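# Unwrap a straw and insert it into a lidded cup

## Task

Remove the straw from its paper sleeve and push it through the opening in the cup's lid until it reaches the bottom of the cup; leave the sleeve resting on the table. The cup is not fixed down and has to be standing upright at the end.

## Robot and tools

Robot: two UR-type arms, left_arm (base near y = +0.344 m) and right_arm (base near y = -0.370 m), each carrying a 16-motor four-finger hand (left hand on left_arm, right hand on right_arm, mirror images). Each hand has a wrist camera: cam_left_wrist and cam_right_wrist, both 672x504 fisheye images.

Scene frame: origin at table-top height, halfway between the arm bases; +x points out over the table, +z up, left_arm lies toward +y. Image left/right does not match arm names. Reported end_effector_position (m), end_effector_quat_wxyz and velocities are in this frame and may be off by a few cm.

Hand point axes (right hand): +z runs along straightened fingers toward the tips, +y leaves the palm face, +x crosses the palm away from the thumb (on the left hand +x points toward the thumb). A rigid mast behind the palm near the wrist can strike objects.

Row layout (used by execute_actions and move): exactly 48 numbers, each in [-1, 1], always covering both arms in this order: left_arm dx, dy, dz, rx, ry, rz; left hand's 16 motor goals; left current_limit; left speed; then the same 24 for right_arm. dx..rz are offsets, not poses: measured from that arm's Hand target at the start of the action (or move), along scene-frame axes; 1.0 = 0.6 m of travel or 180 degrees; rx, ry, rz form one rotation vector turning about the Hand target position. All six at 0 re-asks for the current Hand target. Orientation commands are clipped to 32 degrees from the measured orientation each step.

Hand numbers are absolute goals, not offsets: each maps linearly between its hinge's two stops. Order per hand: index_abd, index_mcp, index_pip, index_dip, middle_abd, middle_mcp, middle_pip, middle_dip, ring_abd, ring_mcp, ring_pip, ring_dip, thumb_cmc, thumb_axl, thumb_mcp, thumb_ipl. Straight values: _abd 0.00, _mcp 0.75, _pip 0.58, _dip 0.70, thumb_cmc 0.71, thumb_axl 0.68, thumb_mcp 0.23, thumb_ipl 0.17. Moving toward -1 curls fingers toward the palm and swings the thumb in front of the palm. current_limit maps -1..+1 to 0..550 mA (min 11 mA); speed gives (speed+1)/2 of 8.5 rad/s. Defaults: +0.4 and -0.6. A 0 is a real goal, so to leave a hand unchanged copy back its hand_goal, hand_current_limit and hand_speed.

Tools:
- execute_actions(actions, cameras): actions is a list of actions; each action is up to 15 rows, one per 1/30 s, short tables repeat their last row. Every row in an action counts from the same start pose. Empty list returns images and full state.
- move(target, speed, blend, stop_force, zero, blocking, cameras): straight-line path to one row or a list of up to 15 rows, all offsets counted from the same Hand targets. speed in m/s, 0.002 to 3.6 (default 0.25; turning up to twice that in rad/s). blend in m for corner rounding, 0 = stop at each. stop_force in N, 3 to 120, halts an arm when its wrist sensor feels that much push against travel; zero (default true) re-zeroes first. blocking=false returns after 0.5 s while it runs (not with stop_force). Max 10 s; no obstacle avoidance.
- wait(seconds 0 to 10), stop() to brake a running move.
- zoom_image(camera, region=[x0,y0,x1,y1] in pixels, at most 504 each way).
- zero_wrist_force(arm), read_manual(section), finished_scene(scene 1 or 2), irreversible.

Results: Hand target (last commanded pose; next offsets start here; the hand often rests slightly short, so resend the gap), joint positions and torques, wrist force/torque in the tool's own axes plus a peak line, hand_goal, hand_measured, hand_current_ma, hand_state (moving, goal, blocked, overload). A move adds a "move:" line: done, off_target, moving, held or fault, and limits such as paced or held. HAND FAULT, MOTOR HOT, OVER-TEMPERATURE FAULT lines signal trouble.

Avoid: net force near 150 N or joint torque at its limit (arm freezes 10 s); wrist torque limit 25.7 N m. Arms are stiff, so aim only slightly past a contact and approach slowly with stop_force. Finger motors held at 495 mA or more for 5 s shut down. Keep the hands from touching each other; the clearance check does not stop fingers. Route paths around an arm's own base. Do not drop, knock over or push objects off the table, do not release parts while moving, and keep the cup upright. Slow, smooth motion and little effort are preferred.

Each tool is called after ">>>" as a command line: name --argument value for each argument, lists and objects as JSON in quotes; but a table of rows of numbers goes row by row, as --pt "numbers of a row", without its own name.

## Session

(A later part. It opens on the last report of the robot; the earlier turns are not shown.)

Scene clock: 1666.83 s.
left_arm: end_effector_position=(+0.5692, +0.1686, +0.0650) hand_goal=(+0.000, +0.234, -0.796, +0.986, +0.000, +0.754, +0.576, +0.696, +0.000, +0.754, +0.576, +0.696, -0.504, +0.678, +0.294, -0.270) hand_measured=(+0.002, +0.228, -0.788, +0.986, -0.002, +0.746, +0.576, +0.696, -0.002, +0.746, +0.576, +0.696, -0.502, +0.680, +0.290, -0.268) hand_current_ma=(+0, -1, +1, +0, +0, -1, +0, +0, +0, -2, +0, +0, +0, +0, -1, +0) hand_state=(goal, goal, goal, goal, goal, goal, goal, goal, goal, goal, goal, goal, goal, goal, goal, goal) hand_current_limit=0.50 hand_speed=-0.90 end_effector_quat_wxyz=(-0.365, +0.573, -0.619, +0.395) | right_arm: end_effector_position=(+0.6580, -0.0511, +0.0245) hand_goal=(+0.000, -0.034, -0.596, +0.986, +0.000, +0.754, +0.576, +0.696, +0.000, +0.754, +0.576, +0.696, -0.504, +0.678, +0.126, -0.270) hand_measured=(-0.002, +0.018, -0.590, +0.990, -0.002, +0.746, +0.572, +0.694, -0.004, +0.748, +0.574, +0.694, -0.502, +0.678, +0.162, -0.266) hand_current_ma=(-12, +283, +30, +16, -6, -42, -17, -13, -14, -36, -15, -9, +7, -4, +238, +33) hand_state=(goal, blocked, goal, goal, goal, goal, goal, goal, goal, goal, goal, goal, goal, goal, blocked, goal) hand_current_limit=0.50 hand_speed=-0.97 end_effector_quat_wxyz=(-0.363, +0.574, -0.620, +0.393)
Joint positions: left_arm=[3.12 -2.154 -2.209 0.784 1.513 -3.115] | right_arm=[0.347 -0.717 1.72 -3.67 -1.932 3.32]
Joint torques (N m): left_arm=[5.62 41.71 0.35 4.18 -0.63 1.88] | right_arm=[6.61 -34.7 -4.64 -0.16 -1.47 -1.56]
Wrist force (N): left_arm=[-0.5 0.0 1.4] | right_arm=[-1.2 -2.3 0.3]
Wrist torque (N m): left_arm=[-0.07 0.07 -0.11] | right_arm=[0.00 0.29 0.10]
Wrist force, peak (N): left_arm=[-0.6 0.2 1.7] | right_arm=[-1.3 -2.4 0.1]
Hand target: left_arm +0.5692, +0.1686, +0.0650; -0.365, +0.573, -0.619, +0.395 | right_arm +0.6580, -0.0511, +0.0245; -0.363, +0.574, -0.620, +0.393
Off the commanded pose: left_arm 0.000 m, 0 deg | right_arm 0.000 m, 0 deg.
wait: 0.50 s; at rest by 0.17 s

>>> move --target '[0,0,0,0,0,0, 0,0.233,-0.796,0.986, 0,0.754,0.576,0.696, 0,0.754,0.576,0.696, -0.504,0.678,0.293,-0.271, 0.5,-0.9, 0,0,0.05,0,0,0, 0,-0.035,-0.597,0.986, 0,0.754,0.576,0.696, 0,0.754,0.576,0.696, -0.504,0.678,0.125,-0.271, 0.5,-0.97]' --speed 0.02 --cameras '["all"]'

Scene clock: 1672.73 s.
left_arm: end_effector_position=(+0.5692, +0.1686, +0.0650) hand_goal=(+0.000, +0.234, -0.796, +0.986, +0.000, +0.754, +0.576, +0.696, +0.000, +0.754, +0.576, +0.696, -0.504, +0.678, +0.294, -0.270) hand_measured=(+0.002, +0.228, -0.788, +0.986, -0.002, +0.746, +0.576, +0.696, -0.002, +0.746, +0.576, +0.696, -0.502, +0.680, +0.290, -0.268) hand_current_ma=(+0, -1, +1, +0, +0, -1, +0, +0, +0, -2, +0, +0, +0, +0, -1, +0) hand_state=(goal, goal, goal, goal, goal, goal, goal, goal, goal, goal, goal, goal, goal, goal, goal, goal) hand_current_limit=0.50 hand_speed=-0.90 end_effector_quat_wxyz=(-0.365, +0.573, -0.619, +0.395) | right_arm: end_effector_position=(+0.6580, -0.0511, +0.0543) hand_goal=(+0.000, -0.034, -0.596, +0.986, +0.000, +0.754, +0.576, +0.696, +0.000, +0.754, +0.576, +0.696, -0.504, +0.678, +0.126, -0.270) hand_measured=(-0.002, -0.006, -0.586, +0.990, -0.002, +0.746, +0.572, +0.694, -0.004, +0.748, +0.574, +0.694, -0.504, +0.678, +0.146, -0.266) hand_current_ma=(-12, +147, +49, +25, -6, -42, -17, -13, -14, -37, -15, -9, +4, -4, +135, +33) hand_state=(goal, blocked, goal, goal, goal, goal, goal, goal, goal, goal, goal, goal, goal, goal, blocked, goal) hand_current_limit=0.50 hand_speed=-0.97 end_effector_quat_wxyz=(-0.363, +0.574, -0.620, +0.393)
Joint positions: left_arm=[3.12 -2.154 -2.209 0.784 1.513 -3.115] | right_arm=[0.347 -0.775 1.727 -3.618 -1.932 3.32]
Joint torques (N m): left_arm=[5.79 41.4 1.21 4.09 -0.62 1.88] | right_arm=[6.64 -49.59 -5.94 0.18 -1.43 -1.43]
Wrist force (N): left_arm=[-0.4 0.0 1.2] | right_arm=[-1.0 0.2 0.0]
Wrist torque (N m): left_arm=[-0.04 0.06 -0.10] | right_arm=[0.08 0.25 0.07]
Wrist force, peak (N): left_arm=[-0.9 -0.1 1.6] | right_arm=[-1.2 -2.6 0.5]
Hand target: left_arm +0.5692, +0.1686, +0.0650; -0.365, +0.573, -0.619, +0.395 | right_arm +0.6580, -0.0511, +0.0545; -0.363, +0.574, -0.620, +0.393
Off the commanded pose: left_arm 0.000 m, 0 deg | right_arm 0.000 m, 0 deg.
move: done
camera_calibration:
cam_left_wrist: T_world_to_cam=[[0.34364, 0.763057, 0.547408, -0.386718], [-0.467581, -0.36649, 0.804396, 0.228486], [0.81442, -0.53238, 0.230851, -0.258059], [0, 0, 0, 1]] pos_world=[0.449896, 0.241441, 0.0874722]
cam_right_wrist: T_world_to_cam=[[-0.230243, 0.753965, -0.615244, 0.259768], [-0.40312, 0.501536, 0.765478, 0.205336], [0.88571, 0.424263, 0.188463, -0.443717], [0, 0, 0, 1]] pos_world=[0.535589, -0.110587, 0.086265]

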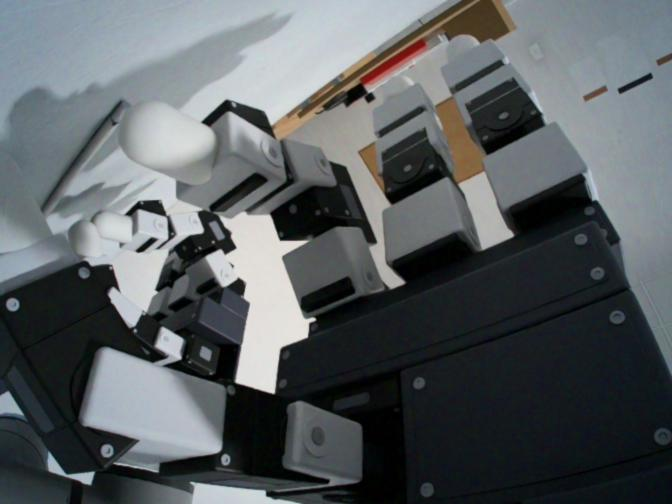

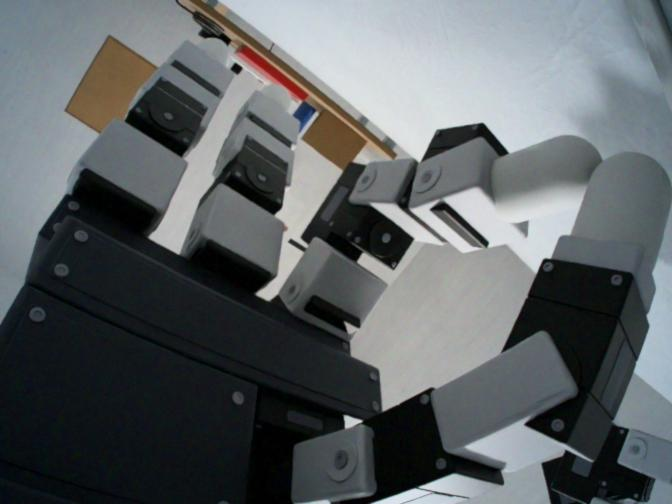

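>>> move --target '[0,0,0,0,0,0, 0,0.233,-0.796,0.986, 0,0.754,0.576,0.696, 0,0.754,0.576,0.696, -0.504,0.678,0.293,-0.271, 0.5,-0.9, 0,0,-0.02,0,0,0, 0,0.070,-0.642,0.986, 0,0.754,0.576,0.696, 0,0.754,0.576,0.696, -0.504,0.678,0.225,-0.271, 0.5,-0.9]' --speed 0.05 --cameras '["cam_right_wrist"]'

Scene clock: 1716.60 s.
left_arm: end_effector_position=(+0.5692, +0.1686, +0.0650) hand_goal=(+0.000, +0.234, -0.796, +0.986, +0.000, +0.754, +0.576, +0.696, +0.000, +0.754, +0.576, +0.696, -0.504, +0.678, +0.294, -0.270) hand_measured=(+0.002, +0.228, -0.788, +0.986, -0.002, +0.746, +0.576, +0.696, -0.002, +0.746, +0.576, +0.696, -0.502, +0.680, +0.290, -0.268) hand_current_ma=(+0, -1, +1, +0, +0, -1, +0, +0, +0, -2, +0, +0, +0, +0, -1, +0) hand_state=(goal, goal, goal, goal, goal, goal, goal, goal, goal, goal, goal, goal, goal, goal, goal, goal) hand_current_limit=0.50 hand_speed=-0.90 end_effector_quat_wxyz=(-0.365, +0.573, -0.619, +0.395) | right_arm: end_effector_position=(+0.6580, -0.0511, +0.0427) hand_goal=(+0.000, +0.070, -0.642, +0.986, +0.000, +0.754, +0.576, +0.696, +0.000, +0.754, +0.576, +0.696, -0.504, +0.678, +0.226, -0.270) hand_measured=(-0.002, +0.066, -0.634, +0.990, -0.002, +0.746, +0.572, +0.694, -0.004, +0.748, +0.574, +0.694, -0.504, +0.678, +0.222, -0.268) hand_current_ma=(-12, -21, +38, +18, -6, -42, -17, -13, -14, -37, -15, -9, +4, -4, -31, +16) hand_state=(goal, goal, goal, goal, goal, goal, goal, goal, goal, goal, goal, goal, goal, goal, goal, goal) hand_current_limit=0.50 hand_speed=-0.90 end_effector_quat_wxyz=(-0.363, +0.574, -0.620, +0.393)
Joint positions: left_arm=[3.12 -2.154 -2.209 0.784 1.513 -3.115] | right_arm=[0.347 -0.753 1.725 -3.639 -1.932 3.32]
Joint torques (N m): left_arm=[6.14 42.46 1.67 4.04 -0.58 1.67] | right_arm=[2.06 -35.73 -22.14 -5.96 -0.39 1.02]
Wrist force (N): left_arm=[-0.8 -0.1 1.2] | right_arm=[-1.0 0.5 0.2]
Wrist torque (N m): left_arm=[-0.06 0.12 -0.14] | right_arm=[0.09 0.25 0.08]
Wrist force, peak (N): left_arm=[-1.0 -0.2 1.5] | right_arm=[-1.6 0.3 0.0]
Hand target: left_arm +0.5692, +0.1686, +0.0650; -0.365, +0.573, -0.619, +0.395 | right_arm +0.6580, -0.0511, +0.0425; -0.363, +0.574, -0.620, +0.393
Off the commanded pose: left_arm 0.000 m, 0 deg | right_arm 0.000 m, 0 deg.
move: done
camera_calibration:
cam_right_wrist: T_world_to_cam=[[-0.230298, 0.753939, -0.615255, 0.252659], [-0.403052, 0.501567, 0.765493, 0.214181], [0.885727, 0.424271, 0.188367, -0.441532], [0, 0, 0, 1]] pos_world=[0.53559, -0.110586, 0.0746652]
Images, in order (width x height): cam_right_wrist 672x504.

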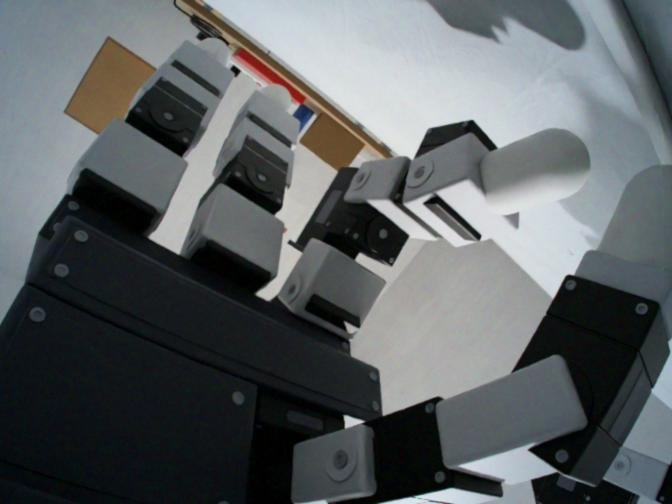

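>>> move --target '[0,0,0,0,0,0, 0,0.233,-0.796,0.986, 0,0.754,0.576,0.696, 0,0.754,0.576,0.696, -0.504,0.678,0.293,-0.271, 0.5,-0.9, 0.0017,0,-0.03,0,0,0, 0,0.070,-0.642,0.986, 0,0.754,0.576,0.696, 0,0.754,0.576,0.696, -0.504,0.678,0.225,-0.271, 0.5,-0.9]' --speed 0.012 --stop_force 4

>>> execute_actions --actions '[[[0,0,0,0,0,0, 0,0.233,-0.796,0.986, 0,0.754,0.576,0.696, 0,0.754,0.576,0.696, -0.504,0.678,0.293,-0.271, 0.5,-0.9, 0,0,0,0,0,0, 0,0.012,-0.590,0.986, 0,0.754,0.576,0.696, 0,0.754,0.576,0.696, -0.504,0.678,0.174,-0.271, 0.5,-0.97]],[[0,0,0,0,0,0, 0,0.233,-0.796,0.986, 0,0.754,0.576,0.696, 0,0.754,0.576,0.696, -0.504,0.678,0.293,-0.271, 0.5,-0.9, 0,0,0,0,0,0, 0,0.012,-0.590,0.986, 0,0.754,0.576,0.696, 0,0.754,0.576,0.696, -0.504,0.678,0.174,-0.271, 0.5,-0.97]]]'

Scene clock: 1729.67 s.
left_arm: end_effector_position=(+0.5692, +0.1686, +0.0650) hand_goal=(+0.000, +0.234, -0.796, +0.986, +0.000, +0.754, +0.576, +0.696, +0.000, +0.754, +0.576, +0.696, -0.504, +0.678, +0.294, -0.270) hand_measured=(+0.002, +0.228, -0.788, +0.986, -0.002, +0.746, +0.576, +0.696, -0.002, +0.746, +0.576, +0.696, -0.502, +0.680, +0.290, -0.268) hand_current_ma=(+0, -1, +1, +0, +0, -1, +0, +0, +0, -2, +0, +0, +0, +0, -1, +0) hand_state=(goal, goal, goal, goal, goal, goal, goal, goal, goal, goal, goal, goal, goal, goal, goal, goal) hand_current_limit=0.50 hand_speed=-0.90 end_effector_quat_wxyz=(-0.365, +0.573, -0.619, +0.395) | right_arm: end_effector_position=(+0.6590, -0.0511, +0.0245) hand_goal=(+0.000, +0.070, -0.642, +0.986, +0.000, +0.754, +0.576, +0.696, +0.000, +0.754, +0.576, +0.696, -0.504, +0.678, +0.226, -0.270) hand_measured=(-0.002, +0.066, -0.634, +0.990, -0.002, +0.746, +0.572, +0.694, -0.004, +0.748, +0.574, +0.694, -0.504, +0.678, +0.222, -0.268) hand_current_ma=(-12, -21, +38, +18, -6, -42, -17, -13, -14, -37, -15, -9, +4, -4, -31, +16) hand_state=(goal, goal, goal, goal, goal, goal, goal, goal, goal, goal, goal, goal, goal, goal, goal, goal) hand_current_limit=0.50 hand_speed=-0.90 end_effector_quat_wxyz=(-0.363, +0.574, -0.620, +0.393)
Joint positions: left_arm=[3.12 -2.154 -2.209 0.784 1.513 -3.115] | right_arm=[0.347 -0.715 1.717 -3.669 -1.932 3.319]
Joint torques (N m): left_arm=[4.51 41.35 1.14 4.02 -0.5 1.89] | right_arm=[-9.29 -35.55 -21.5 -5.75 1.08 -1.58]
Wrist force (N): left_arm=[-0.6 -0.2 1.2] | right_arm=[-1.2 0.3 0.2]
Wrist torque (N m): left_arm=[-0.07 0.09 -0.13] | right_arm=[0.07 0.27 0.06]
Wrist force, peak (N): left_arm=[-1.0 0.1 1.6] | right_arm=[-1.5 0.6 0.0]
Hand target: left_arm +0.5692, +0.1686, +0.0650; -0.365, +0.573, -0.619, +0.395 | right_arm +0.6590, -0.0511, +0.0245; -0.363, +0.574, -0.620, +0.393
Off the commanded pose: left_arm 0.000 m, 0 deg | right_arm 0.000 m, 0 deg.
move: done

Scene clock: 1730.87 s.
left_arm: end_effector_position=(+0.5692, +0.1686, +0.0650) hand_goal=(+0.000, +0.234, -0.796, +0.986, +0.000, +0.754, +0.576, +0.696, +0.000, +0.754, +0.576, +0.696, -0.504, +0.678, +0.294, -0.270) hand_measured=(+0.002, +0.228, -0.788, +0.986, -0.002, +0.746, +0.576, +0.696, -0.002, +0.746, +0.576, +0.696, -0.502, +0.680, +0.290, -0.268) hand_current_ma=(+0, -1, +1, +0, +0, -1, +0, +0, +0, -2, +0, +0, +0, +0, -1, +0) hand_state=(goal, goal, goal, goal, goal, goal, goal, goal, goal, goal, goal, goal, goal, goal, goal, goal) hand_current_limit=0.50 hand_speed=-0.90 end_effector_quat_wxyz=(-0.365, +0.573, -0.619, +0.395) | right_arm: end_effector_position=(+0.6590, -0.0511, +0.0246) hand_goal=(+0.000, +0.012, -0.590, +0.986, +0.000, +0.754, +0.576, +0.696, +0.000, +0.754, +0.576, +0.696, -0.504, +0.678, +0.174, -0.270) hand_measured=(-0.002, +0.040, -0.608, +0.988, -0.002, +0.746, +0.572, +0.694, -0.004, +0.748, +0.574, +0.694, -0.504, +0.678, +0.176, -0.268) hand_current_ma=(-12, +153, -85, +14, -6, -42, -17, -13, -14, -37, -15, -9, +4, -4, +13, +16) hand_state=(goal, blocked, goal, goal, goal, goal, goal, goal, goal, goal, goal, goal, goal, goal, goal, goal) hand_current_limit=0.50 hand_speed=-0.97 end_effector_quat_wxyz=(-0.363, +0.574, -0.620, +0.393)
Joint positions: left_arm=[3.12 -2.154 -2.209 0.784 1.513 -3.115] | right_arm=[0.347 -0.715 1.717 -3.669 -1.932 3.319]
Joint torques (N m): left_arm=[5.36 41.15 1.38 4.05 -0.46 1.67] | right_arm=[-6.88 -36.94 -15.51 -3.31 1.03 -1.64]
Wrist force (N): left_arm=[-0.7 -0.1 1.2] | right_arm=[-1.1 -2.9 1.0]
Wrist torque (N m): left_arm=[-0.06 0.10 -0.13] | right_arm=[0.00 0.27 0.13]
Wrist force, peak (N): left_arm=[-0.6 -0.3 1.5] | right_arm=[-1.3 -3.1 0.9]
Hand target: left_arm +0.5692, +0.1686, +0.0650; -0.365, +0.573, -0.619, +0.395 | right_arm +0.6590, -0.0511, +0.0245; -0.363, +0.574, -0.620, +0.393
Off the commanded pose: left_arm 0.000 m, 0 deg | right_arm 0.000 m, 0 deg.
Step readings (end_effector_position of left_arm | right_arm):
0: (+0.5692, +0.1686, +0.0650) | (+0.6590, -0.0511, +0.0245)
1: (+0.5692, +0.1686, +0.0650) | (+0.6590, -0.0511, +0.0245)
2: (+0.5692, +0.1686, +0.0650) | (+0.6590, -0.0511, +0.0245)
4: (+0.5692, +0.1686, +0.0650) | (+0.6590, -0.0511, +0.0245)
8: (+0.5692, +0.1686, +0.0650) | (+0.6590, -0.0511, +0.0245)
15: (+0.5692, +0.1686, +0.0650) | (+0.6590, -0.0511, +0.0246)
16: (+0.5692, +0.1686, +0.0650) | (+0.6590, -0.0511, +0.0246)
17: (+0.5692, +0.1686, +0.0650) | (+0.6590, -0.0511, +0.0246)
19: (+0.5692, +0.1686, +0.0650) | (+0.6590, -0.0511, +0.0246)
23: (+0.5692, +0.1686, +0.0650) | (+0.6590, -0.0511, +0.0246)
30: (+0.5692, +0.1686, +0.0650) | (+0.6590, -0.0511, +0.0246)

>>> execute_actions --actions '[[[0,0,0,0,0,0, 0,0.233,-0.796,0.986, 0,0.754,0.576,0.696, 0,0.754,0.576,0.696, -0.504,0.678,0.293,-0.271, 0.5,-0.9, 0,0,0,0,0,0, 0,-0.015,-0.650,0.986, 0,0.754,0.576,0.696, 0,0.754,0.576,0.696, -0.504,0.678,0.140,-0.271, 0.5,-0.97]],[[0,0,0,0,0,0, 0,0.233,-0.796,0.986, 0,0.754,0.576,0.696, 0,0.754,0.576,0.696, -0.504,0.678,0.293,-0.271, 0.5,-0.9, 0,0,0,0,0,0, 0,-0.015,-0.650,0.986, 0,0.754,0.576,0.696, 0,0.754,0.576,0.696, -0.504,0.678,0.140,-0.271, 0.5,-0.97]]]'

Scene clock: 1745.53 s.
left_arm: end_effector_position=(+0.5692, +0.1686, +0.0650) hand_goal=(+0.000, +0.234, -0.796, +0.986, +0.000, +0.754, +0.576, +0.696, +0.000, +0.754, +0.576, +0.696, -0.504, +0.678, +0.294, -0.270) hand_measured=(+0.002, +0.228, -0.788, +0.986, -0.002, +0.746, +0.576, +0.696, -0.002, +0.746, +0.576, +0.696, -0.502, +0.680, +0.290, -0.268) hand_current_ma=(+0, -1, +1, +0, +0, -1, +0, +0, +0, -2, +0, +0, +0, +0, -1, +0) hand_state=(goal, goal, goal, goal, goal, goal, goal, goal, goal, goal, goal, goal, goal, goal, goal, goal) hand_current_limit=0.50 hand_speed=-0.90 end_effector_quat_wxyz=(-0.365, +0.573, -0.619, +0.395) | right_arm: end_effector_position=(+0.6590, -0.0511, +0.0245) hand_goal=(+0.000, -0.014, -0.650, +0.986, +0.000, +0.754, +0.576, +0.696, +0.000, +0.754, +0.576, +0.696, -0.504, +0.678, +0.140, -0.270) hand_measured=(-0.002, -0.002, -0.642, +0.988, -0.002, +0.746, +0.572, +0.694, -0.004, +0.748, +0.574, +0.694, -0.504, +0.678, +0.160, -0.266) hand_current_ma=(-12, +61, +39, +14, -6, -42, -17, -13, -14, -37, -15, -9, +4, -4, +125, +23) hand_state=(goal, goal, goal, goal, goal, goal, goal, goal, goal, goal, goal, goal, goal, goal, goal, goal) hand_current_limit=0.50 hand_speed=-0.97 end_effector_quat_wxyz=(-0.363, +0.574, -0.620, +0.393)
Joint positions: left_arm=[3.12 -2.154 -2.209 0.784 1.513 -3.115] | right_arm=[0.347 -0.715 1.717 -3.669 -1.932 3.319]
Joint torques (N m): left_arm=[6.11 41.53 1.03 3.82 -0.6 1.64] | right_arm=[1.22 -36.2 -5.55 -1.34 1.05 -1.6]
Wrist force (N): left_arm=[-0.7 0.1 1.5] | right_arm=[-1.0 0.1 -0.2]
Wrist torque (N m): left_arm=[-0.06 0.11 -0.14] | right_arm=[0.08 0.24 0.10]
Wrist force, peak (N): left_arm=[-0.7 -0.1 1.8] | right_arm=[-1.3 -3.2 1.2]
Hand target: left_arm +0.5692, +0.1686, +0.0650; -0.365, +0.573, -0.619, +0.395 | right_arm +0.6590, -0.0511, +0.0245; -0.363, +0.574, -0.620, +0.393
Off the commanded pose: left_arm 0.000 m, 0 deg | right_arm 0.000 m, 0 deg.
Step readings (end_effector_position of left_arm | right_arm):
0: (+0.5692, +0.1686, +0.0650) | (+0.6590, -0.0511, +0.0245)
1: (+0.5692, +0.1686, +0.0650) | (+0.6590, -0.0511, +0.0245)
2: (+0.5692, +0.1686, +0.0650) | (+0.6590, -0.0511, +0.0245)
4: (+0.5692, +0.1686, +0.0650) | (+0.6590, -0.0511, +0.0245)
8: (+0.5692, +0.1686, +0.0650) | (+0.6590, -0.0511, +0.0245)
15: (+0.5692, +0.1686, +0.0650) | (+0.6590, -0.0511, +0.0245)
16: (+0.5692, +0.1686, +0.0650) | (+0.6590, -0.0511, +0.0245)
17: (+0.5692, +0.1686, +0.0650) | (+0.6590, -0.0511, +0.0245)
19: (+0.5692, +0.1686, +0.0650) | (+0.6590, -0.0511, +0.0245)
23: (+0.5692, +0.1686, +0.0650) | (+0.6590, -0.0511, +0.0245)
30: (+0.5692, +0.1686, +0.0650) | (+0.6590, -0.0511, +0.0245)

>>> execute_actions --actions '[[[0,0,0,0,0,0, 0,0.233,-0.796,0.986, 0,0.754,0.576,0.696, 0,0.754,0.576,0.696, -0.504,0.678,0.293,-0.271, 0.5,-0.9, 0,0,0.004,0,0,0, 0,0.085,-0.655,0.986, 0,0.754,0.576,0.696, 0,0.754,0.576,0.696, -0.504,0.678,0.230,-0.271, 0.5,-0.95]],[[0,0,0,0,0,0, 0,0.233,-0.796,0.986, 0,0.754,0.576,0.696, 0,0.754,0.576,0.696, -0.504,0.678,0.293,-0.271, 0.5,-0.9, 0,0,0,0,0,0, 0,0.085,-0.655,0.986, 0,0.754,0.576,0.696, 0,0.754,0.576,0.696, -0.504,0.678,0.230,-0.271, 0.5,-0.95]]]' --cameras '["all"]'

Scene clock: 1801.67 s.
left_arm: end_effector_position=(+0.5692, +0.1686, +0.0650) hand_goal=(+0.000, +0.234, -0.796, +0.986, +0.000, +0.754, +0.576, +0.696, +0.000, +0.754, +0.576, +0.696, -0.504, +0.678, +0.294, -0.270) hand_measured=(+0.002, +0.228, -0.788, +0.986, -0.002, +0.746, +0.576, +0.696, -0.002, +0.746, +0.576, +0.696, -0.502, +0.680, +0.290, -0.268) hand_current_ma=(+0, -1, +1, +0, +0, -1, +0, +0, +0, -2, +0, +0, +0, +0, -1, +0) hand_state=(goal, goal, goal, goal, goal, goal, goal, goal, goal, goal, goal, goal, goal, goal, goal, goal) hand_current_limit=0.50 hand_speed=-0.90 end_effector_quat_wxyz=(-0.365, +0.573, -0.619, +0.395) | right_arm: end_effector_position=(+0.6590, -0.0511, +0.0269) hand_goal=(+0.000, +0.086, -0.654, +0.986, +0.000, +0.754, +0.576, +0.696, +0.000, +0.754, +0.576, +0.696, -0.504, +0.678, +0.230, -0.270) hand_measured=(-0.002, +0.082, -0.646, +0.988, -0.002, +0.746, +0.572, +0.694, -0.004, +0.746, +0.574, +0.694, -0.504, +0.678, +0.226, -0.268) hand_current_ma=(-12, -23, +38, +14, -6, -43, -17, -13, -14, -38, -15, -9, +4, -4, -31, +16) hand_state=(goal, goal, goal, goal, goal, goal, goal, goal, goal, goal, goal, goal, goal, goal, goal, goal) hand_current_limit=0.50 hand_speed=-0.95 end_effector_quat_wxyz=(-0.363, +0.574, -0.620, +0.393)
Joint positions: left_arm=[3.12 -2.154 -2.209 0.784 1.513 -3.115] | right_arm=[0.347 -0.72 1.718 -3.664 -1.932 3.319]
Joint torques (N m): left_arm=[5.43 41.18 0.96 3.82 -0.29 1.7] | right_arm=[5.76 -50.29 -5.6 0.04 0.92 -1.5]
Wrist force (N): left_arm=[-0.7 -0.2 1.5] | right_arm=[-1.0 0.1 0.0]
Wrist torque (N m): left_arm=[-0.11 0.11 -0.13] | right_arm=[0.05 0.24 0.07]
Wrist force, peak (N): left_arm=[-0.8 -0.4 1.5] | right_arm=[-1.4 0.3 0.3]
Hand target: left_arm +0.5692, +0.1686, +0.0650; -0.365, +0.573, -0.619, +0.395 | right_arm +0.6590, -0.0511, +0.0269; -0.363, +0.574, -0.620, +0.393
Off the commanded pose: left_arm 0.000 m, 0 deg | right_arm 0.000 m, 0 deg.
Step readings (end_effector_position of left_arm | right_arm):
0: (+0.5692, +0.1686, +0.0650) | (+0.6590, -0.0511, +0.0245)
1: (+0.5692, +0.1686, +0.0650) | (+0.6590, -0.0511, +0.0245)
2: (+0.5692, +0.1686, +0.0650) | (+0.6590, -0.0511, +0.0248)
4: (+0.5692, +0.1686, +0.0650) | (+0.6590, -0.0511, +0.0255)
8: (+0.5692, +0.1686, +0.0650) | (+0.6590, -0.0511, +0.0264)
15: (+0.5692, +0.1686, +0.0650) | (+0.6590, -0.0511, +0.0269)
16: (+0.5692, +0.1686, +0.0650) | (+0.6590, -0.0511, +0.0269)
17: (+0.5692, +0.1686, +0.0650) | (+0.6590, -0.0511, +0.0269)
19: (+0.5692, +0.1686, +0.0650) | (+0.6590, -0.0511, +0.0269)
23: (+0.5692, +0.1686, +0.0650) | (+0.6590, -0.0511, +0.0269)
30: (+0.5692, +0.1686, +0.0650) | (+0.6590, -0.0511, +0.0269)
camera_calibration:
cam_left_wrist: T_world_to_cam=[[0.34364, 0.763057, 0.547408, -0.386718], [-0.467581, -0.36649, 0.804396, 0.228486], [0.81442, -0.53238, 0.230851, -0.258059], [0, 0, 0, 1]] pos_world=[0.449896, 0.241441, 0.0874722]
cam_right_wrist: T_world_to_cam=[[-0.230298, 0.753939, -0.615255, 0.243168], [-0.403052, 0.501567, 0.765493, 0.226679], [0.885727, 0.424271, 0.188367, -0.439442], [0, 0, 0, 1]] pos_world=[0.53659, -0.110586, 0.0588652]

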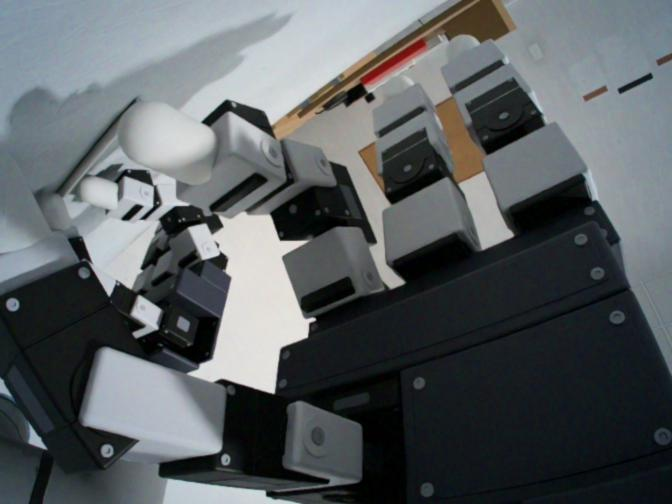

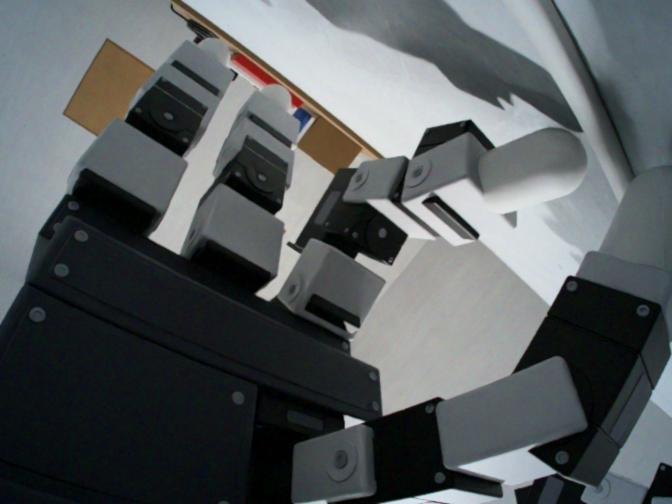

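>>> zoom_image --camera "cam_left_wrist" --region '[40, 80, 190, 230]'

>>> zoom_image --camera "cam_right_wrist" --region '[492, 0, 672, 200]'

Scaled by 3.360 from the camera's 672x504 image, which has a finer 960x720 frame.

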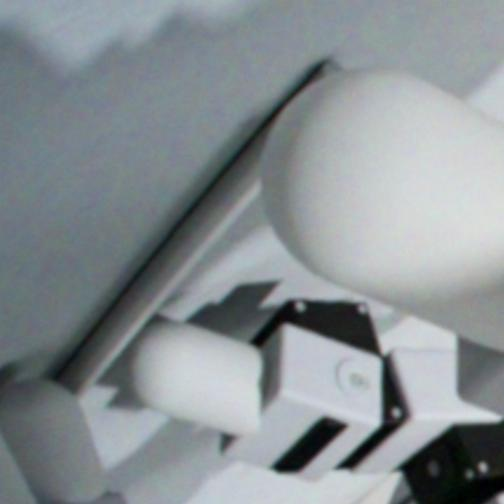

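Scaled by 2.520 from the camera's 672x504 image, which has a finer 960x720 frame.

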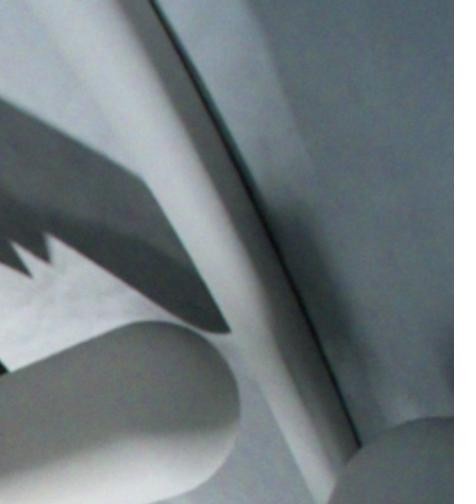

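>>> move --target '[0.035,0.01,0.0,0,0,0, 0,0.233,-0.796,0.986, 0,0.754,0.576,0.696, 0,0.754,0.576,0.696, -0.504,0.678,0.293,-0.271, 0.5,-0.9, 0.011,0,0,0,0,0, 0,0.085,-0.655,0.986, 0,0.754,0.576,0.696, 0,0.754,0.576,0.696, -0.504,0.678,0.230,-0.271, 0.5,-0.95]' --speed 0.05 --cameras '["all"]'

>>> zoom_image --camera "cam_left_wrist" --region '[20, 70, 170, 220]'

>>> zoom_image --camera "cam_right_wrist" --region '[492, 0, 672, 200]'

Scene clock: 1832.53 s.
left_arm: end_effector_position=(+0.5900, +0.1745, +0.0650) hand_goal=(+0.000, +0.234, -0.796, +0.986, +0.000, +0.754, +0.576, +0.696, +0.000, +0.754, +0.576, +0.696, -0.504, +0.678, +0.294, -0.270) hand_measured=(+0.002, +0.228, -0.788, +0.986, -0.002, +0.746, +0.576, +0.696, -0.002, +0.746, +0.576, +0.696, -0.502, +0.680, +0.290, -0.268) hand_current_ma=(+0, -1, +1, +0, +0, -1, +0, +0, +0, -2, +0, +0, +0, +0, -1, +0) hand_state=(goal, goal, goal, goal, goal, goal, goal, goal, goal, goal, goal, goal, goal, goal, goal, goal) hand_current_limit=0.50 hand_speed=-0.90 end_effector_quat_wxyz=(-0.365, +0.573, -0.619, +0.395) | right_arm: end_effector_position=(+0.6656, -0.0511, +0.0269) hand_goal=(+0.000, +0.086, -0.654, +0.986, +0.000, +0.754, +0.576, +0.696, +0.000, +0.754, +0.576, +0.696, -0.504, +0.678, +0.230, -0.270) hand_measured=(-0.002, +0.082, -0.646, +0.988, -0.002, +0.746, +0.572, +0.694, -0.004, +0.746, +0.574, +0.694, -0.504, +0.678, +0.226, -0.268) hand_current_ma=(-12, -23, +38, +14, -6, -43, -17, -13, -14, -38, -15, -9, +4, -4, -31, +16) hand_state=(goal, goal, goal, goal, goal, goal, goal, goal, goal, goal, goal, goal, goal, goal, goal, goal) hand_current_limit=0.50 hand_speed=-0.95 end_effector_quat_wxyz=(-0.363, +0.574, -0.620, +0.393)
Joint positions: left_arm=[3.135 -2.173 -2.157 0.751 1.5 -3.109] | right_arm=[0.343 -0.713 1.699 -3.654 -1.929 3.318]
Joint torques (N m): left_arm=[9.11 23.48 17.52 0.63 -1.57 2.12] | right_arm=[-9.46 -36.31 -21.87 -0.05 1.11 -1.78]
Wrist force (N): left_arm=[-0.5 -0.3 1.3] | right_arm=[-1.2 0.2 0.3]
Wrist torque (N m): left_arm=[-0.10 0.08 -0.11] | right_arm=[0.05 0.26 0.06]
Wrist force, peak (N): left_arm=[-1.1 0.1 1.4] | right_arm=[-1.4 0.7 0.0]
Hand target: left_arm +0.5902, +0.1746, +0.0650; -0.365, +0.573, -0.619, +0.395 | right_arm +0.6656, -0.0511, +0.0269; -0.363, +0.574, -0.620, +0.393
Off the commanded pose: left_arm 0.000 m, 0 deg | right_arm 0.000 m, 0 deg.
move: done
camera_calibration:
cam_left_wrist: T_world_to_cam=[[0.34364, 0.763057, 0.547408, -0.398402], [-0.467581, -0.36649, 0.804396, 0.240421], [0.81442, -0.53238, 0.230851, -0.271939], [0, 0, 0, 1]] pos_world=[0.470796, 0.247341, 0.0874722]
cam_right_wrist: T_world_to_cam=[[-0.230298, 0.753939, -0.615255, 0.244665], [-0.403052, 0.501567, 0.765493, 0.229299], [0.885727, 0.424271, 0.188367, -0.445199], [0, 0, 0, 1]] pos_world=[0.54309, -0.110586, 0.0588652]

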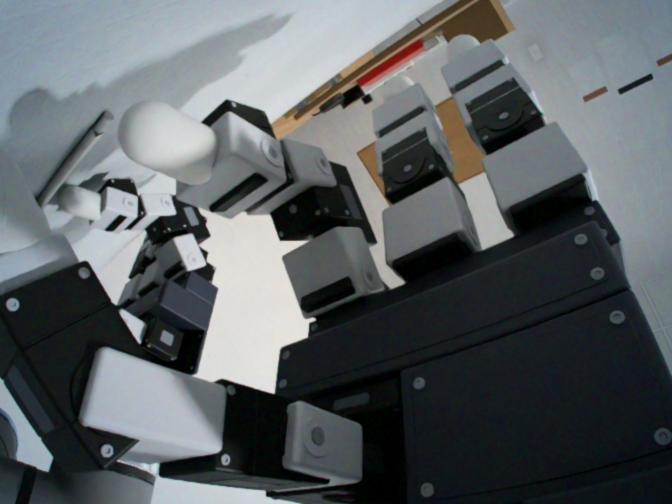

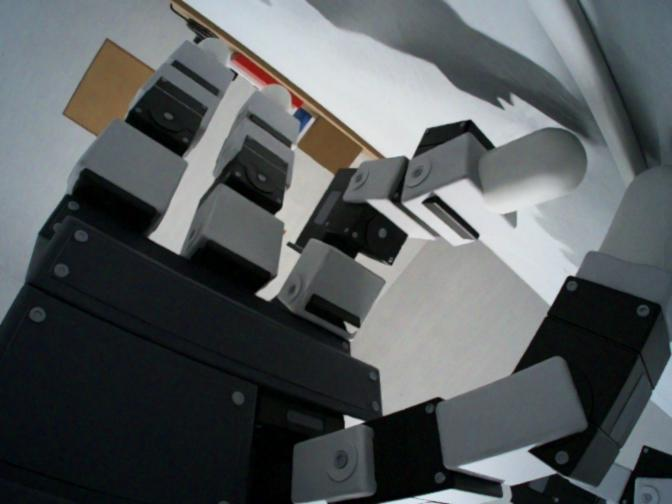

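Scaled by 3.360 from the camera's 672x504 image, which has a finer 960x720 frame.

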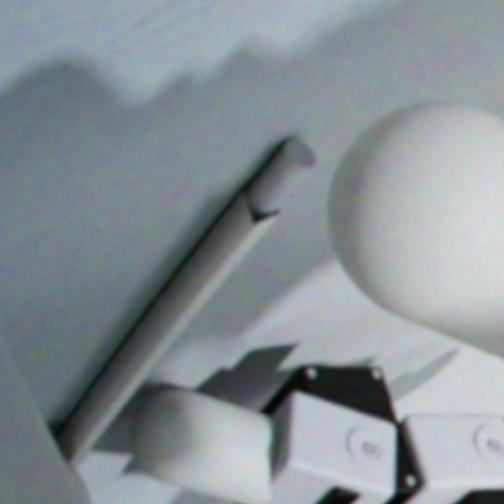

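Scaled by 2.520 from the camera's 672x504 image, which has a finer 960x720 frame.

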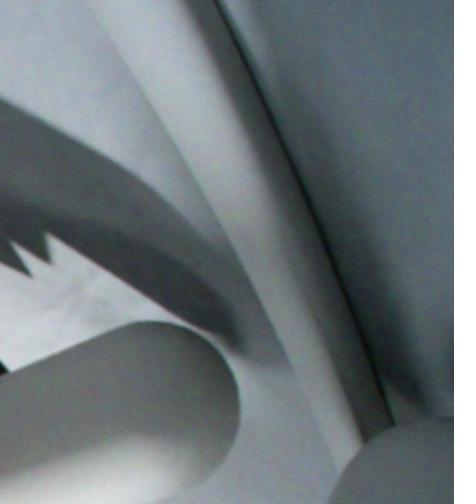

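>>> move --target '[0.1097,-0.1533,-0.0333,0,0,0, 0,0.233,-0.796,0.986, 0,0.754,0.576,0.696, 0,0.754,0.576,0.696, -0.504,0.678,0.293,-0.271, 0.5,-0.9, 0,0,0,0,0,0, 0,0.085,-0.655,0.986, 0,0.754,0.576,0.696, 0,0.754,0.576,0.696, -0.504,0.678,0.230,-0.271, 0.5,-0.95]' --speed 0.06 --cameras '["all"]'

>>> zoom_image --camera "cam_left_wrist" --region '[40, 70, 240, 270]'

Scene clock: 1882.67 s.
left_arm: end_effector_position=(+0.6559, +0.0827, +0.0451) hand_goal=(+0.000, +0.234, -0.796, +0.986, +0.000, +0.754, +0.576, +0.696, +0.000, +0.754, +0.576, +0.696, -0.504, +0.678, +0.294, -0.270) hand_measured=(+0.002, +0.228, -0.788, +0.986, -0.002, +0.746, +0.576, +0.696, -0.002, +0.746, +0.576, +0.696, -0.502, +0.680, +0.290, -0.268) hand_current_ma=(+0, -1, +1, +0, +0, -1, +0, +0, +0, -2, +0, +0, +0, +0, -1, +0) hand_state=(goal, goal, goal, goal, goal, goal, goal, goal, goal, goal, goal, goal, goal, goal, goal, goal) hand_current_limit=0.50 hand_speed=-0.90 end_effector_quat_wxyz=(-0.365, +0.573, -0.619, +0.395) | right_arm: end_effector_position=(+0.6656, -0.0511, +0.0269) hand_goal=(+0.000, +0.086, -0.654, +0.986, +0.000, +0.754, +0.576, +0.696, +0.000, +0.754, +0.576, +0.696, -0.504, +0.678, +0.230, -0.270) hand_measured=(-0.002, +0.082, -0.646, +0.988, -0.002, +0.746, +0.572, +0.694, -0.004, +0.746, +0.574, +0.694, -0.504, +0.678, +0.226, -0.268) hand_current_ma=(-12, -23, +38, +14, -6, -43, -17, -13, -14, -38, -15, -9, +4, -4, -31, +16) hand_state=(goal, goal, goal, goal, goal, goal, goal, goal, goal, goal, goal, goal, goal, goal, goal, goal) hand_current_limit=0.50 hand_speed=-0.95 end_effector_quat_wxyz=(-0.363, +0.574, -0.620, +0.393)
Joint positions: left_arm=[2.955 -2.33 -1.869 0.62 1.662 -3.185] | right_arm=[0.343 -0.713 1.699 -3.654 -1.929 3.318]
Joint torques (N m): left_arm=[-9.29 32.76 20.98 0.81 1.4 -2.5] | right_arm=[-10.21 -36.17 -21.05 0.05 1.04 -1.62]
Wrist force (N): left_arm=[-0.6 -0.3 1.2] | right_arm=[-1.1 0.4 0.1]
Wrist torque (N m): left_arm=[-0.07 0.09 -0.01] | right_arm=[0.09 0.25 0.07]
Wrist force, peak (N): left_arm=[-0.9 0.0 1.6] | right_arm=[-1.6 0.1 0.3]
Hand target: left_arm +0.6560, +0.0826, +0.0450; -0.365, +0.573, -0.619, +0.395 | right_arm +0.6656, -0.0511, +0.0269; -0.363, +0.574, -0.620, +0.393
Off the commanded pose: left_arm 0.000 m, 0 deg | right_arm 0.000 m, 0 deg.
move: done
camera_calibration:
cam_left_wrist: T_world_to_cam=[[0.34364, 0.763057, 0.547408, -0.340106], [-0.467581, -0.36649, 0.804396, 0.253598], [0.81442, -0.53238, 0.230851, -0.369888], [0, 0, 0, 1]] pos_world=[0.536696, 0.155541, 0.0675722]
cam_right_wrist: T_world_to_cam=[[-0.230298, 0.753939, -0.615255, 0.244688], [-0.403052, 0.501567, 0.765493, 0.229339], [0.885727, 0.424271, 0.188367, -0.445287], [0, 0, 0, 1]] pos_world=[0.54319, -0.110586, 0.0588652]

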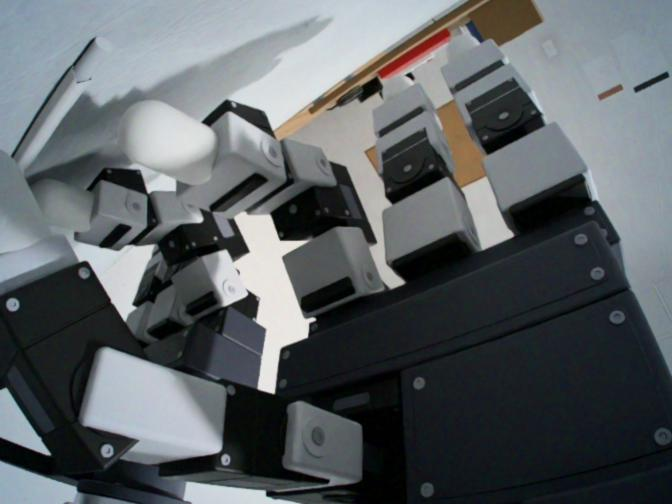

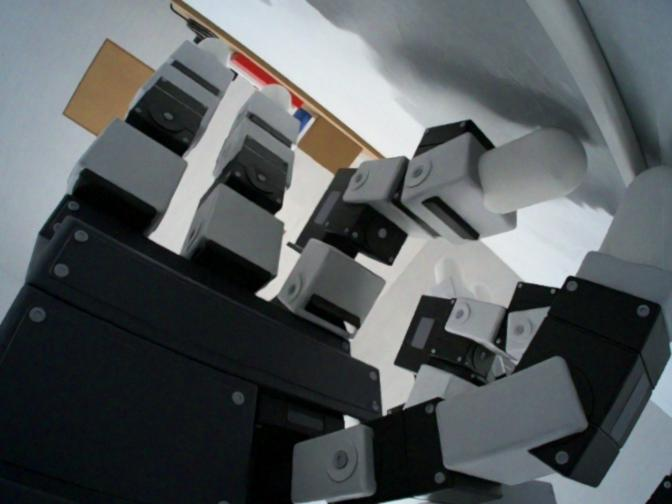

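Scaled by 2.520 from the camera's 672x504 image, which has a finer 960x720 frame.

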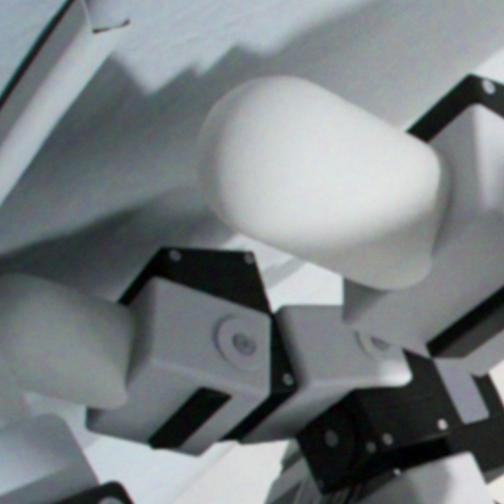

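>>> move --target '[-0.005,0.0037,-0.0187,0,0,0, 0,0.233,-0.796,0.986, 0,0.754,0.576,0.696, 0,0.754,0.576,0.696, -0.504,0.678,0.293,-0.271, 0.5,-0.9, 0,0,0,0,0,0, 0,0.085,-0.655,0.986, 0,0.754,0.576,0.696, 0,0.754,0.576,0.696, -0.504,0.678,0.230,-0.271, 0.5,-0.95]' --speed 0.04 --cameras '["cam_left_wrist"]'

>>> zoom_image --camera "cam_left_wrist" --region '[40, 50, 240, 250]'

Scene clock: 1918.43 s.
left_arm: end_effector_position=(+0.6530, +0.0848, +0.0340) hand_goal=(+0.000, +0.234, -0.796, +0.986, +0.000, +0.754, +0.576, +0.696, +0.000, +0.754, +0.576, +0.696, -0.504, +0.678, +0.294, -0.270) hand_measured=(+0.002, +0.228, -0.788, +0.986, -0.002, +0.746, +0.576, +0.696, -0.002, +0.746, +0.576, +0.696, -0.502, +0.680, +0.290, -0.268) hand_current_ma=(+0, -1, +1, +0, +0, -1, +0, +0, +0, -2, +0, +0, +0, +0, -1, +0) hand_state=(goal, goal, goal, goal, goal, goal, goal, goal, goal, goal, goal, goal, goal, goal, goal, goal) hand_current_limit=0.50 hand_speed=-0.90 end_effector_quat_wxyz=(-0.365, +0.573, -0.619, +0.395) | right_arm: end_effector_position=(+0.6656, -0.0511, +0.0269) hand_goal=(+0.000, +0.086, -0.654, +0.986, +0.000, +0.754, +0.576, +0.696, +0.000, +0.754, +0.576, +0.696, -0.504, +0.678, +0.230, -0.270) hand_measured=(-0.002, +0.082, -0.646, +0.988, -0.002, +0.746, +0.572, +0.694, -0.004, +0.746, +0.574, +0.694, -0.504, +0.678, +0.226, -0.268) hand_current_ma=(-12, -23, +38, +14, -6, -43, -17, -13, -14, -38, -15, -9, +4, -4, -31, +16) hand_state=(goal, goal, goal, goal, goal, goal, goal, goal, goal, goal, goal, goal, goal, goal, goal, goal) hand_current_limit=0.50 hand_speed=-0.95 end_effector_quat_wxyz=(-0.363, +0.574, -0.620, +0.393)
Joint positions: left_arm=[2.958 -2.35 -1.878 0.648 1.66 -3.184] | right_arm=[0.343 -0.713 1.699 -3.654 -1.929 3.318]
Joint torques (N m): left_arm=[8.22 34.11 3.91 4.8 -1.3 2.16] | right_arm=[-9.03 -35.76 -21.09 -0.03 0.98 -1.78]
Wrist force (N): left_arm=[-0.6 -0.1 1.3] | right_arm=[-1.1 0.2 0.2]
Wrist torque (N m): left_arm=[-0.04 0.09 -0.13] | right_arm=[0.06 0.25 0.07]
Wrist force, peak (N): left_arm=[-1.0 0.0 1.4] | right_arm=[-1.5 0.3 0.1]
Hand target: left_arm +0.6530, +0.0848, +0.0338; -0.365, +0.573, -0.619, +0.395 | right_arm +0.6656, -0.0511, +0.0269; -0.363, +0.574, -0.620, +0.393
Off the commanded pose: left_arm 0.000 m, 0 deg | right_arm 0.000 m, 0 deg.
move: done
camera_calibration:
cam_left_wrist: T_world_to_cam=[[0.34364, 0.763057, 0.547408, -0.334636], [-0.467581, -0.36649, 0.804396, 0.261941], [0.81442, -0.53238, 0.230851, -0.363846], [0, 0, 0, 1]] pos_world=[0.533796, 0.157641, 0.0564722]
Images, in order (width x height): cam_left_wrist 672x504.

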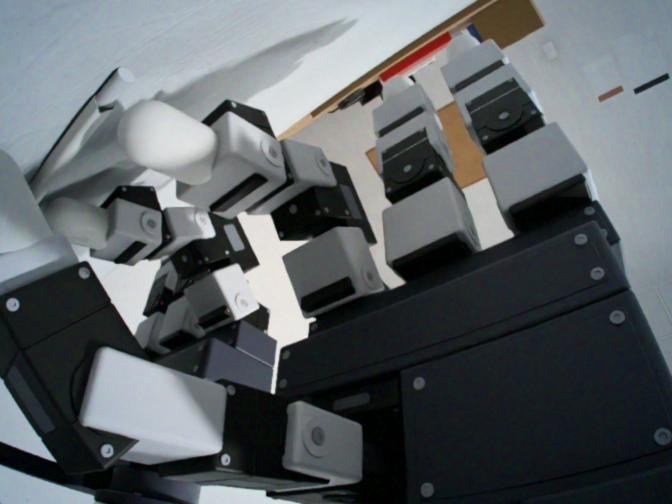

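Scaled by 2.520 from the camera's 672x504 image, which has a finer 960x720 frame.

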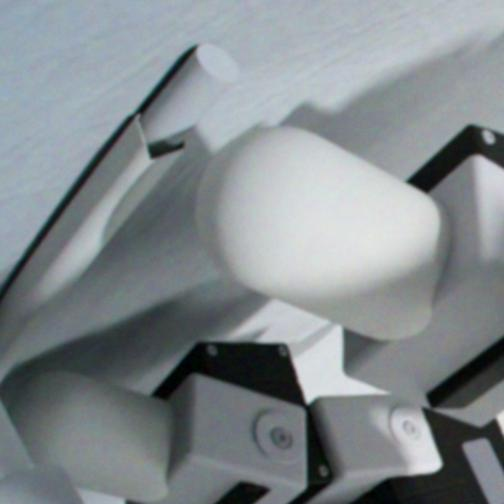

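>>> move --target '[0,0,-0.0147,0,0,0, 0,0.233,-0.796,0.986, 0,0.754,0.576,0.696, 0,0.754,0.576,0.696, -0.504,0.678,0.293,-0.271, 0.5,-0.9, 0,0,0,0,0,0, 0,0.085,-0.655,0.986, 0,0.754,0.576,0.696, 0,0.754,0.576,0.696, -0.504,0.678,0.230,-0.271, 0.5,-0.95]' --speed 0.006 --stop_force 3 --cameras '["all"]'

>>> zoom_image --camera "cam_left_wrist" --region '[20, 50, 220, 250]'

>>> zoom_image --camera "cam_right_wrist" --region '[492, 0, 672, 200]'

Scene clock: 1931.40 s.
left_arm: end_effector_position=(+0.6530, +0.0848, +0.0250) hand_goal=(+0.000, +0.234, -0.796, +0.986, +0.000, +0.754, +0.576, +0.696, +0.000, +0.754, +0.576, +0.696, -0.504, +0.678, +0.294, -0.270) hand_measured=(+0.000, +0.220, -0.816, +0.976, -0.002, +0.746, +0.576, +0.696, -0.002, +0.746, +0.576, +0.696, -0.502, +0.680, +0.290, -0.268) hand_current_ma=(+0, -4, -8, -2, +0, -1, +0, +0, +0, -2, +0, +0, +0, +0, -1, +0) hand_state=(goal, goal, blocked, goal, goal, goal, goal, goal, goal, goal, goal, goal, goal, goal, goal, goal) hand_current_limit=0.50 hand_speed=-0.90 end_effector_quat_wxyz=(-0.365, +0.573, -0.619, +0.395) | right_arm: end_effector_position=(+0.6656, -0.0511, +0.0269) hand_goal=(+0.000, +0.086, -0.654, +0.986, +0.000, +0.754, +0.576, +0.696, +0.000, +0.754, +0.576, +0.696, -0.504, +0.678, +0.230, -0.270) hand_measured=(-0.002, +0.082, -0.646, +0.988, -0.002, +0.746, +0.572, +0.694, -0.004, +0.746, +0.574, +0.694, -0.504, +0.678, +0.226, -0.268) hand_current_ma=(-12, -23, +38, +14, -6, -43, -17, -13, -14, -38, -15, -9, +4, -4, -31, +16) hand_state=(goal, goal, goal, goal, goal, goal, goal, goal, goal, goal, goal, goal, goal, goal, goal, goal) hand_current_limit=0.50 hand_speed=-0.95 end_effector_quat_wxyz=(-0.363, +0.574, -0.620, +0.393)
Joint positions: left_arm=[2.958 -2.37 -1.875 0.665 1.66 -3.184] | right_arm=[0.343 -0.713 1.699 -3.654 -1.929 3.318]
Joint torques (N m): left_arm=[7.26 30.87 19.47 4.66 -1.2 2.24] | right_arm=[-9.08 -36.85 -21.6 -0.05 0.79 -1.8]
Wrist force (N): left_arm=[-1.4 -2.6 0.4] | right_arm=[-1.0 0.3 0.1]
Wrist torque (N m): left_arm=[-0.14 0.13 -0.15] | right_arm=[0.08 0.25 0.07]
Wrist force, peak (N): left_arm=[-1.4 -2.9 0.4] | right_arm=[-1.6 0.4 -0.1]
Hand target: left_arm +0.6530, +0.0848, +0.0250; -0.365, +0.573, -0.619, +0.395 | right_arm +0.6656, -0.0511, +0.0269; -0.363, +0.574, -0.620, +0.393
Off the commanded pose: left_arm 0.000 m, 0 deg | right_arm 0.000 m, 0 deg.
move: done
camera_calibration:
cam_left_wrist: T_world_to_cam=[[0.34364, 0.763057, 0.547408, -0.329675], [-0.467581, -0.36649, 0.804396, 0.269133], [0.81442, -0.53238, 0.230851, -0.361687], [0, 0, 0, 1]] pos_world=[0.533696, 0.157641, 0.0474722]
cam_right_wrist: T_world_to_cam=[[-0.230298, 0.753939, -0.615255, 0.244688], [-0.403052, 0.501567, 0.765493, 0.229339], [0.885727, 0.424271, 0.188367, -0.445287], [0, 0, 0, 1]] pos_world=[0.54319, -0.110586, 0.0588652]

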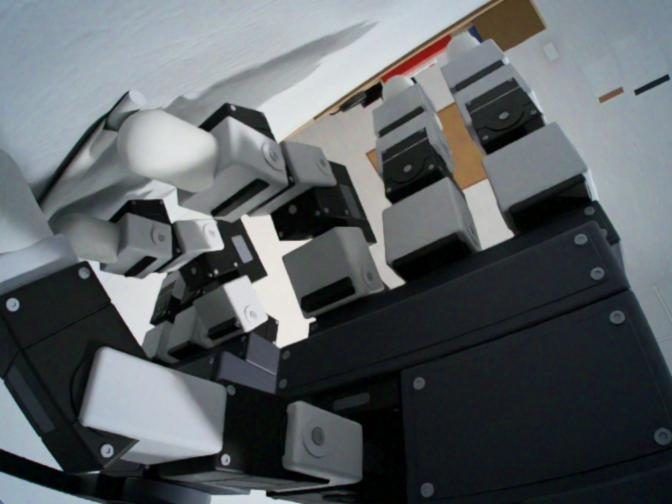

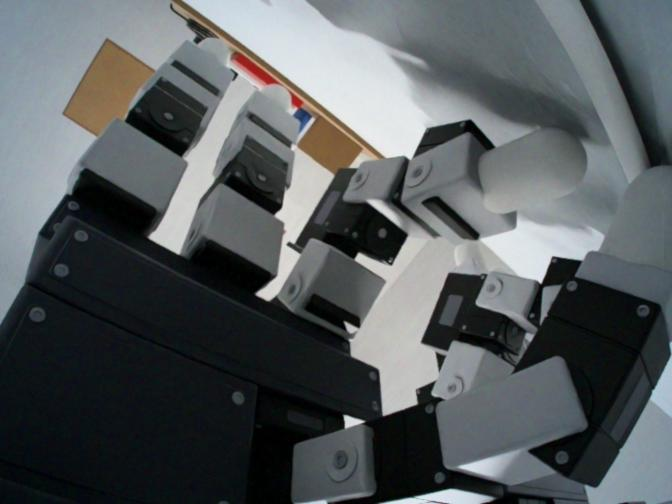

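Scaled by 2.520 from the camera's 672x504 image, which has a finer 960x720 frame.

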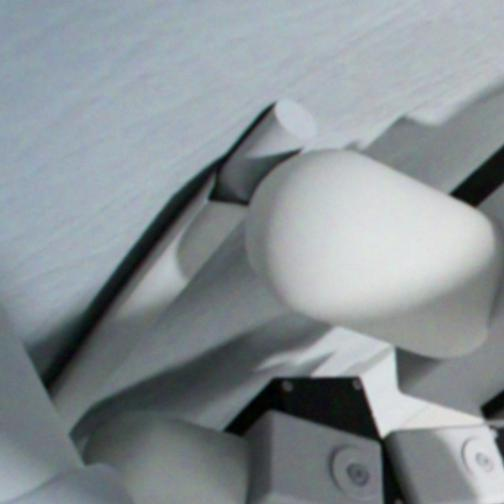

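Scaled by 2.520 from the camera's 672x504 image, which has a finer 960x720 frame.

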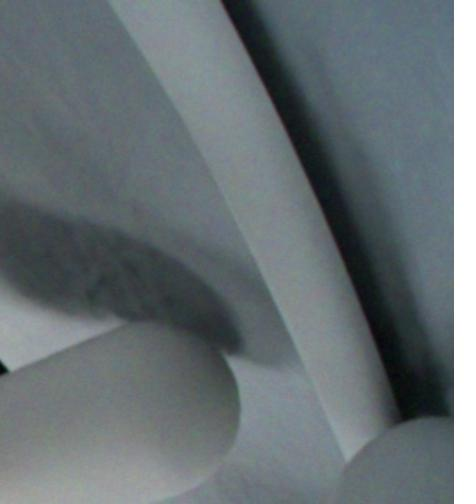

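>>> zoom_image --camera "cam_left_wrist" --region '[20, 70, 150, 230]'

Scaled by 3.150 from the camera's 672x504 image, which has a finer 960x720 frame.

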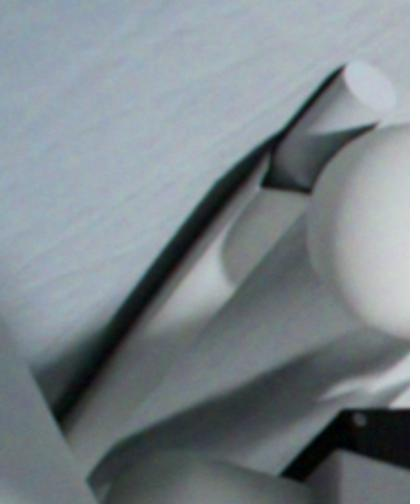

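>>> move --pt "0 0 0.06 0 0 0 0 0.233 -0.796 0.986 0 0.754 0.576 0.696 0 0.754 0.576 0.696 -0.504 0.678 0.293 -0.271 0.5 -0.9 0 0 0.1 0 0 0 0 0.085 -0.655 0.986 0 0.754 0.576 0.696 0 0.754 0.576 0.696 -0.504 0.678 0.230 -0.271 0.5 -0.95" --pt "-0.088 0.192 0.158 0 0 0 0 0.233 -0.796 0.986 0 0.754 0.576 0.696 0 0.754 0.576 0.696 -0.504 0.678 0.293 -0.271 0.5 -0.9 -0.076 -0.1148 0.4218 0 0 0 0 0.085 -0.655 0.986 0 0.754 0.576 0.696 0 0.754 0.576 0.696 -0.504 0.678 0.230 -0.271 0.5 -0.95" --speed '[0.06, 0.15]' --blend '[0.015, 0]' --cameras '["all"]'

Scene clock: 2109.67 s.
left_arm: end_effector_position=(+0.6002, +0.1999, +0.1197) hand_goal=(+0.000, +0.234, -0.796, +0.986, +0.000, +0.754, +0.576, +0.696, +0.000, +0.754, +0.576, +0.696, -0.504, +0.678, +0.294, -0.270) hand_measured=(+0.000, +0.226, -0.796, +0.984, -0.002, +0.746, +0.576, +0.696, -0.002, +0.746, +0.576, +0.696, -0.502, +0.680, +0.290, -0.268) hand_current_ma=(+0, -1, +0, +0, +0, -1, +0, +0, +0, -2, +0, +0, +0, +0, -1, +0) hand_state=(goal, goal, goal, goal, goal, goal, goal, goal, goal, goal, goal, goal, goal, goal, goal, goal) hand_current_limit=0.50 hand_speed=-0.90 end_effector_quat_wxyz=(-0.365, +0.573, -0.619, +0.395) | right_arm: end_effector_position=(+0.6200, -0.1199, +0.2799) hand_goal=(+0.000, +0.086, -0.654, +0.986, +0.000, +0.754, +0.576, +0.696, +0.000, +0.754, +0.576, +0.696, -0.504, +0.678, +0.230, -0.270) hand_measured=(-0.002, +0.082, -0.646, +0.988, -0.002, +0.746, +0.572, +0.694, -0.004, +0.746, +0.574, +0.694, -0.504, +0.678, +0.226, -0.268) hand_current_ma=(-12, -23, +36, +14, -6, -43, -17, -13, -14, -38, -15, -9, +4, -4, -30, +16) hand_state=(goal, goal, goal, goal, goal, goal, goal, goal, goal, goal, goal, goal, goal, goal, goal, goal) hand_current_limit=0.50 hand_speed=-0.95 end_effector_quat_wxyz=(-0.363, +0.574, -0.620, +0.393)
Joint positions: left_arm=[3.193 -2.038 -2.144 0.6 1.447 -3.084] | right_arm=[0.244 -1.266 1.808 -3.224 -1.84 3.271]
Joint torques (N m): left_arm=[8.55 41.65 2.93 0.84 -1.46 2.22] | right_arm=[-9.6 -37.54 -28.1 -0.12 1.28 -1.68]
Wrist force (N): left_arm=[-0.9 0.1 1.1] | right_arm=[-1.2 0.4 0.1]
Wrist torque (N m): left_arm=[-0.03 0.13 -0.16] | right_arm=[0.10 0.28 0.05]
Wrist force, peak (N): left_arm=[-1.8 -2.6 0.3] | right_arm=[-1.6 0.7 0.1]
Hand target: left_arm +0.6002, +0.2000, +0.1198; -0.365, +0.573, -0.619, +0.395 | right_arm +0.6200, -0.1199, +0.2800; -0.363, +0.574, -0.620, +0.393
Off the commanded pose: left_arm 0.000 m, 0 deg | right_arm 0.000 m, 0 deg.
move: done
camera_calibration:
cam_left_wrist: T_world_to_cam=[[0.34364, 0.763057, 0.547408, -0.451287], [-0.467581, -0.36649, 0.804396, 0.210418], [0.81442, -0.53238, 0.230851, -0.279375], [0, 0, 0, 1]] pos_world=[0.480996, 0.272741, 0.142272]
cam_right_wrist: T_world_to_cam=[[-0.230243, 0.753965, -0.615244, 0.441691], [-0.40312, 0.501536, 0.765478, 0.0518312], [0.88571, 0.424263, 0.188463, -0.423388], [0, 0, 0, 1]] pos_world=[0.497589, -0.179387, 0.311865]

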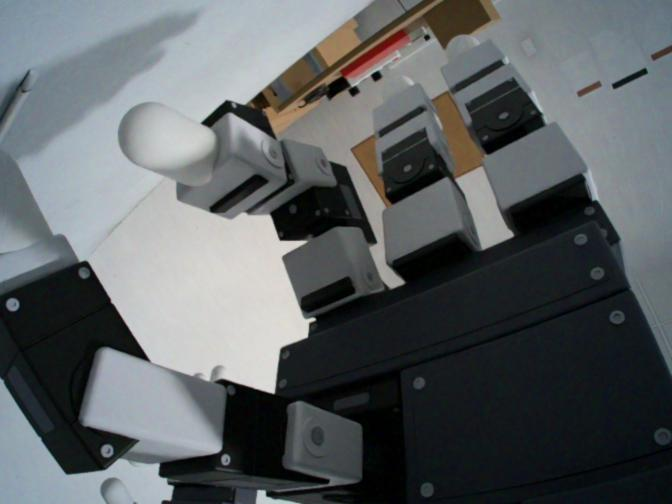

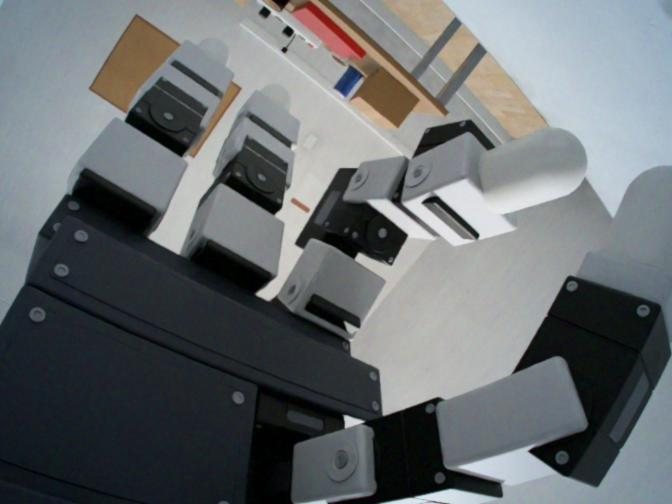

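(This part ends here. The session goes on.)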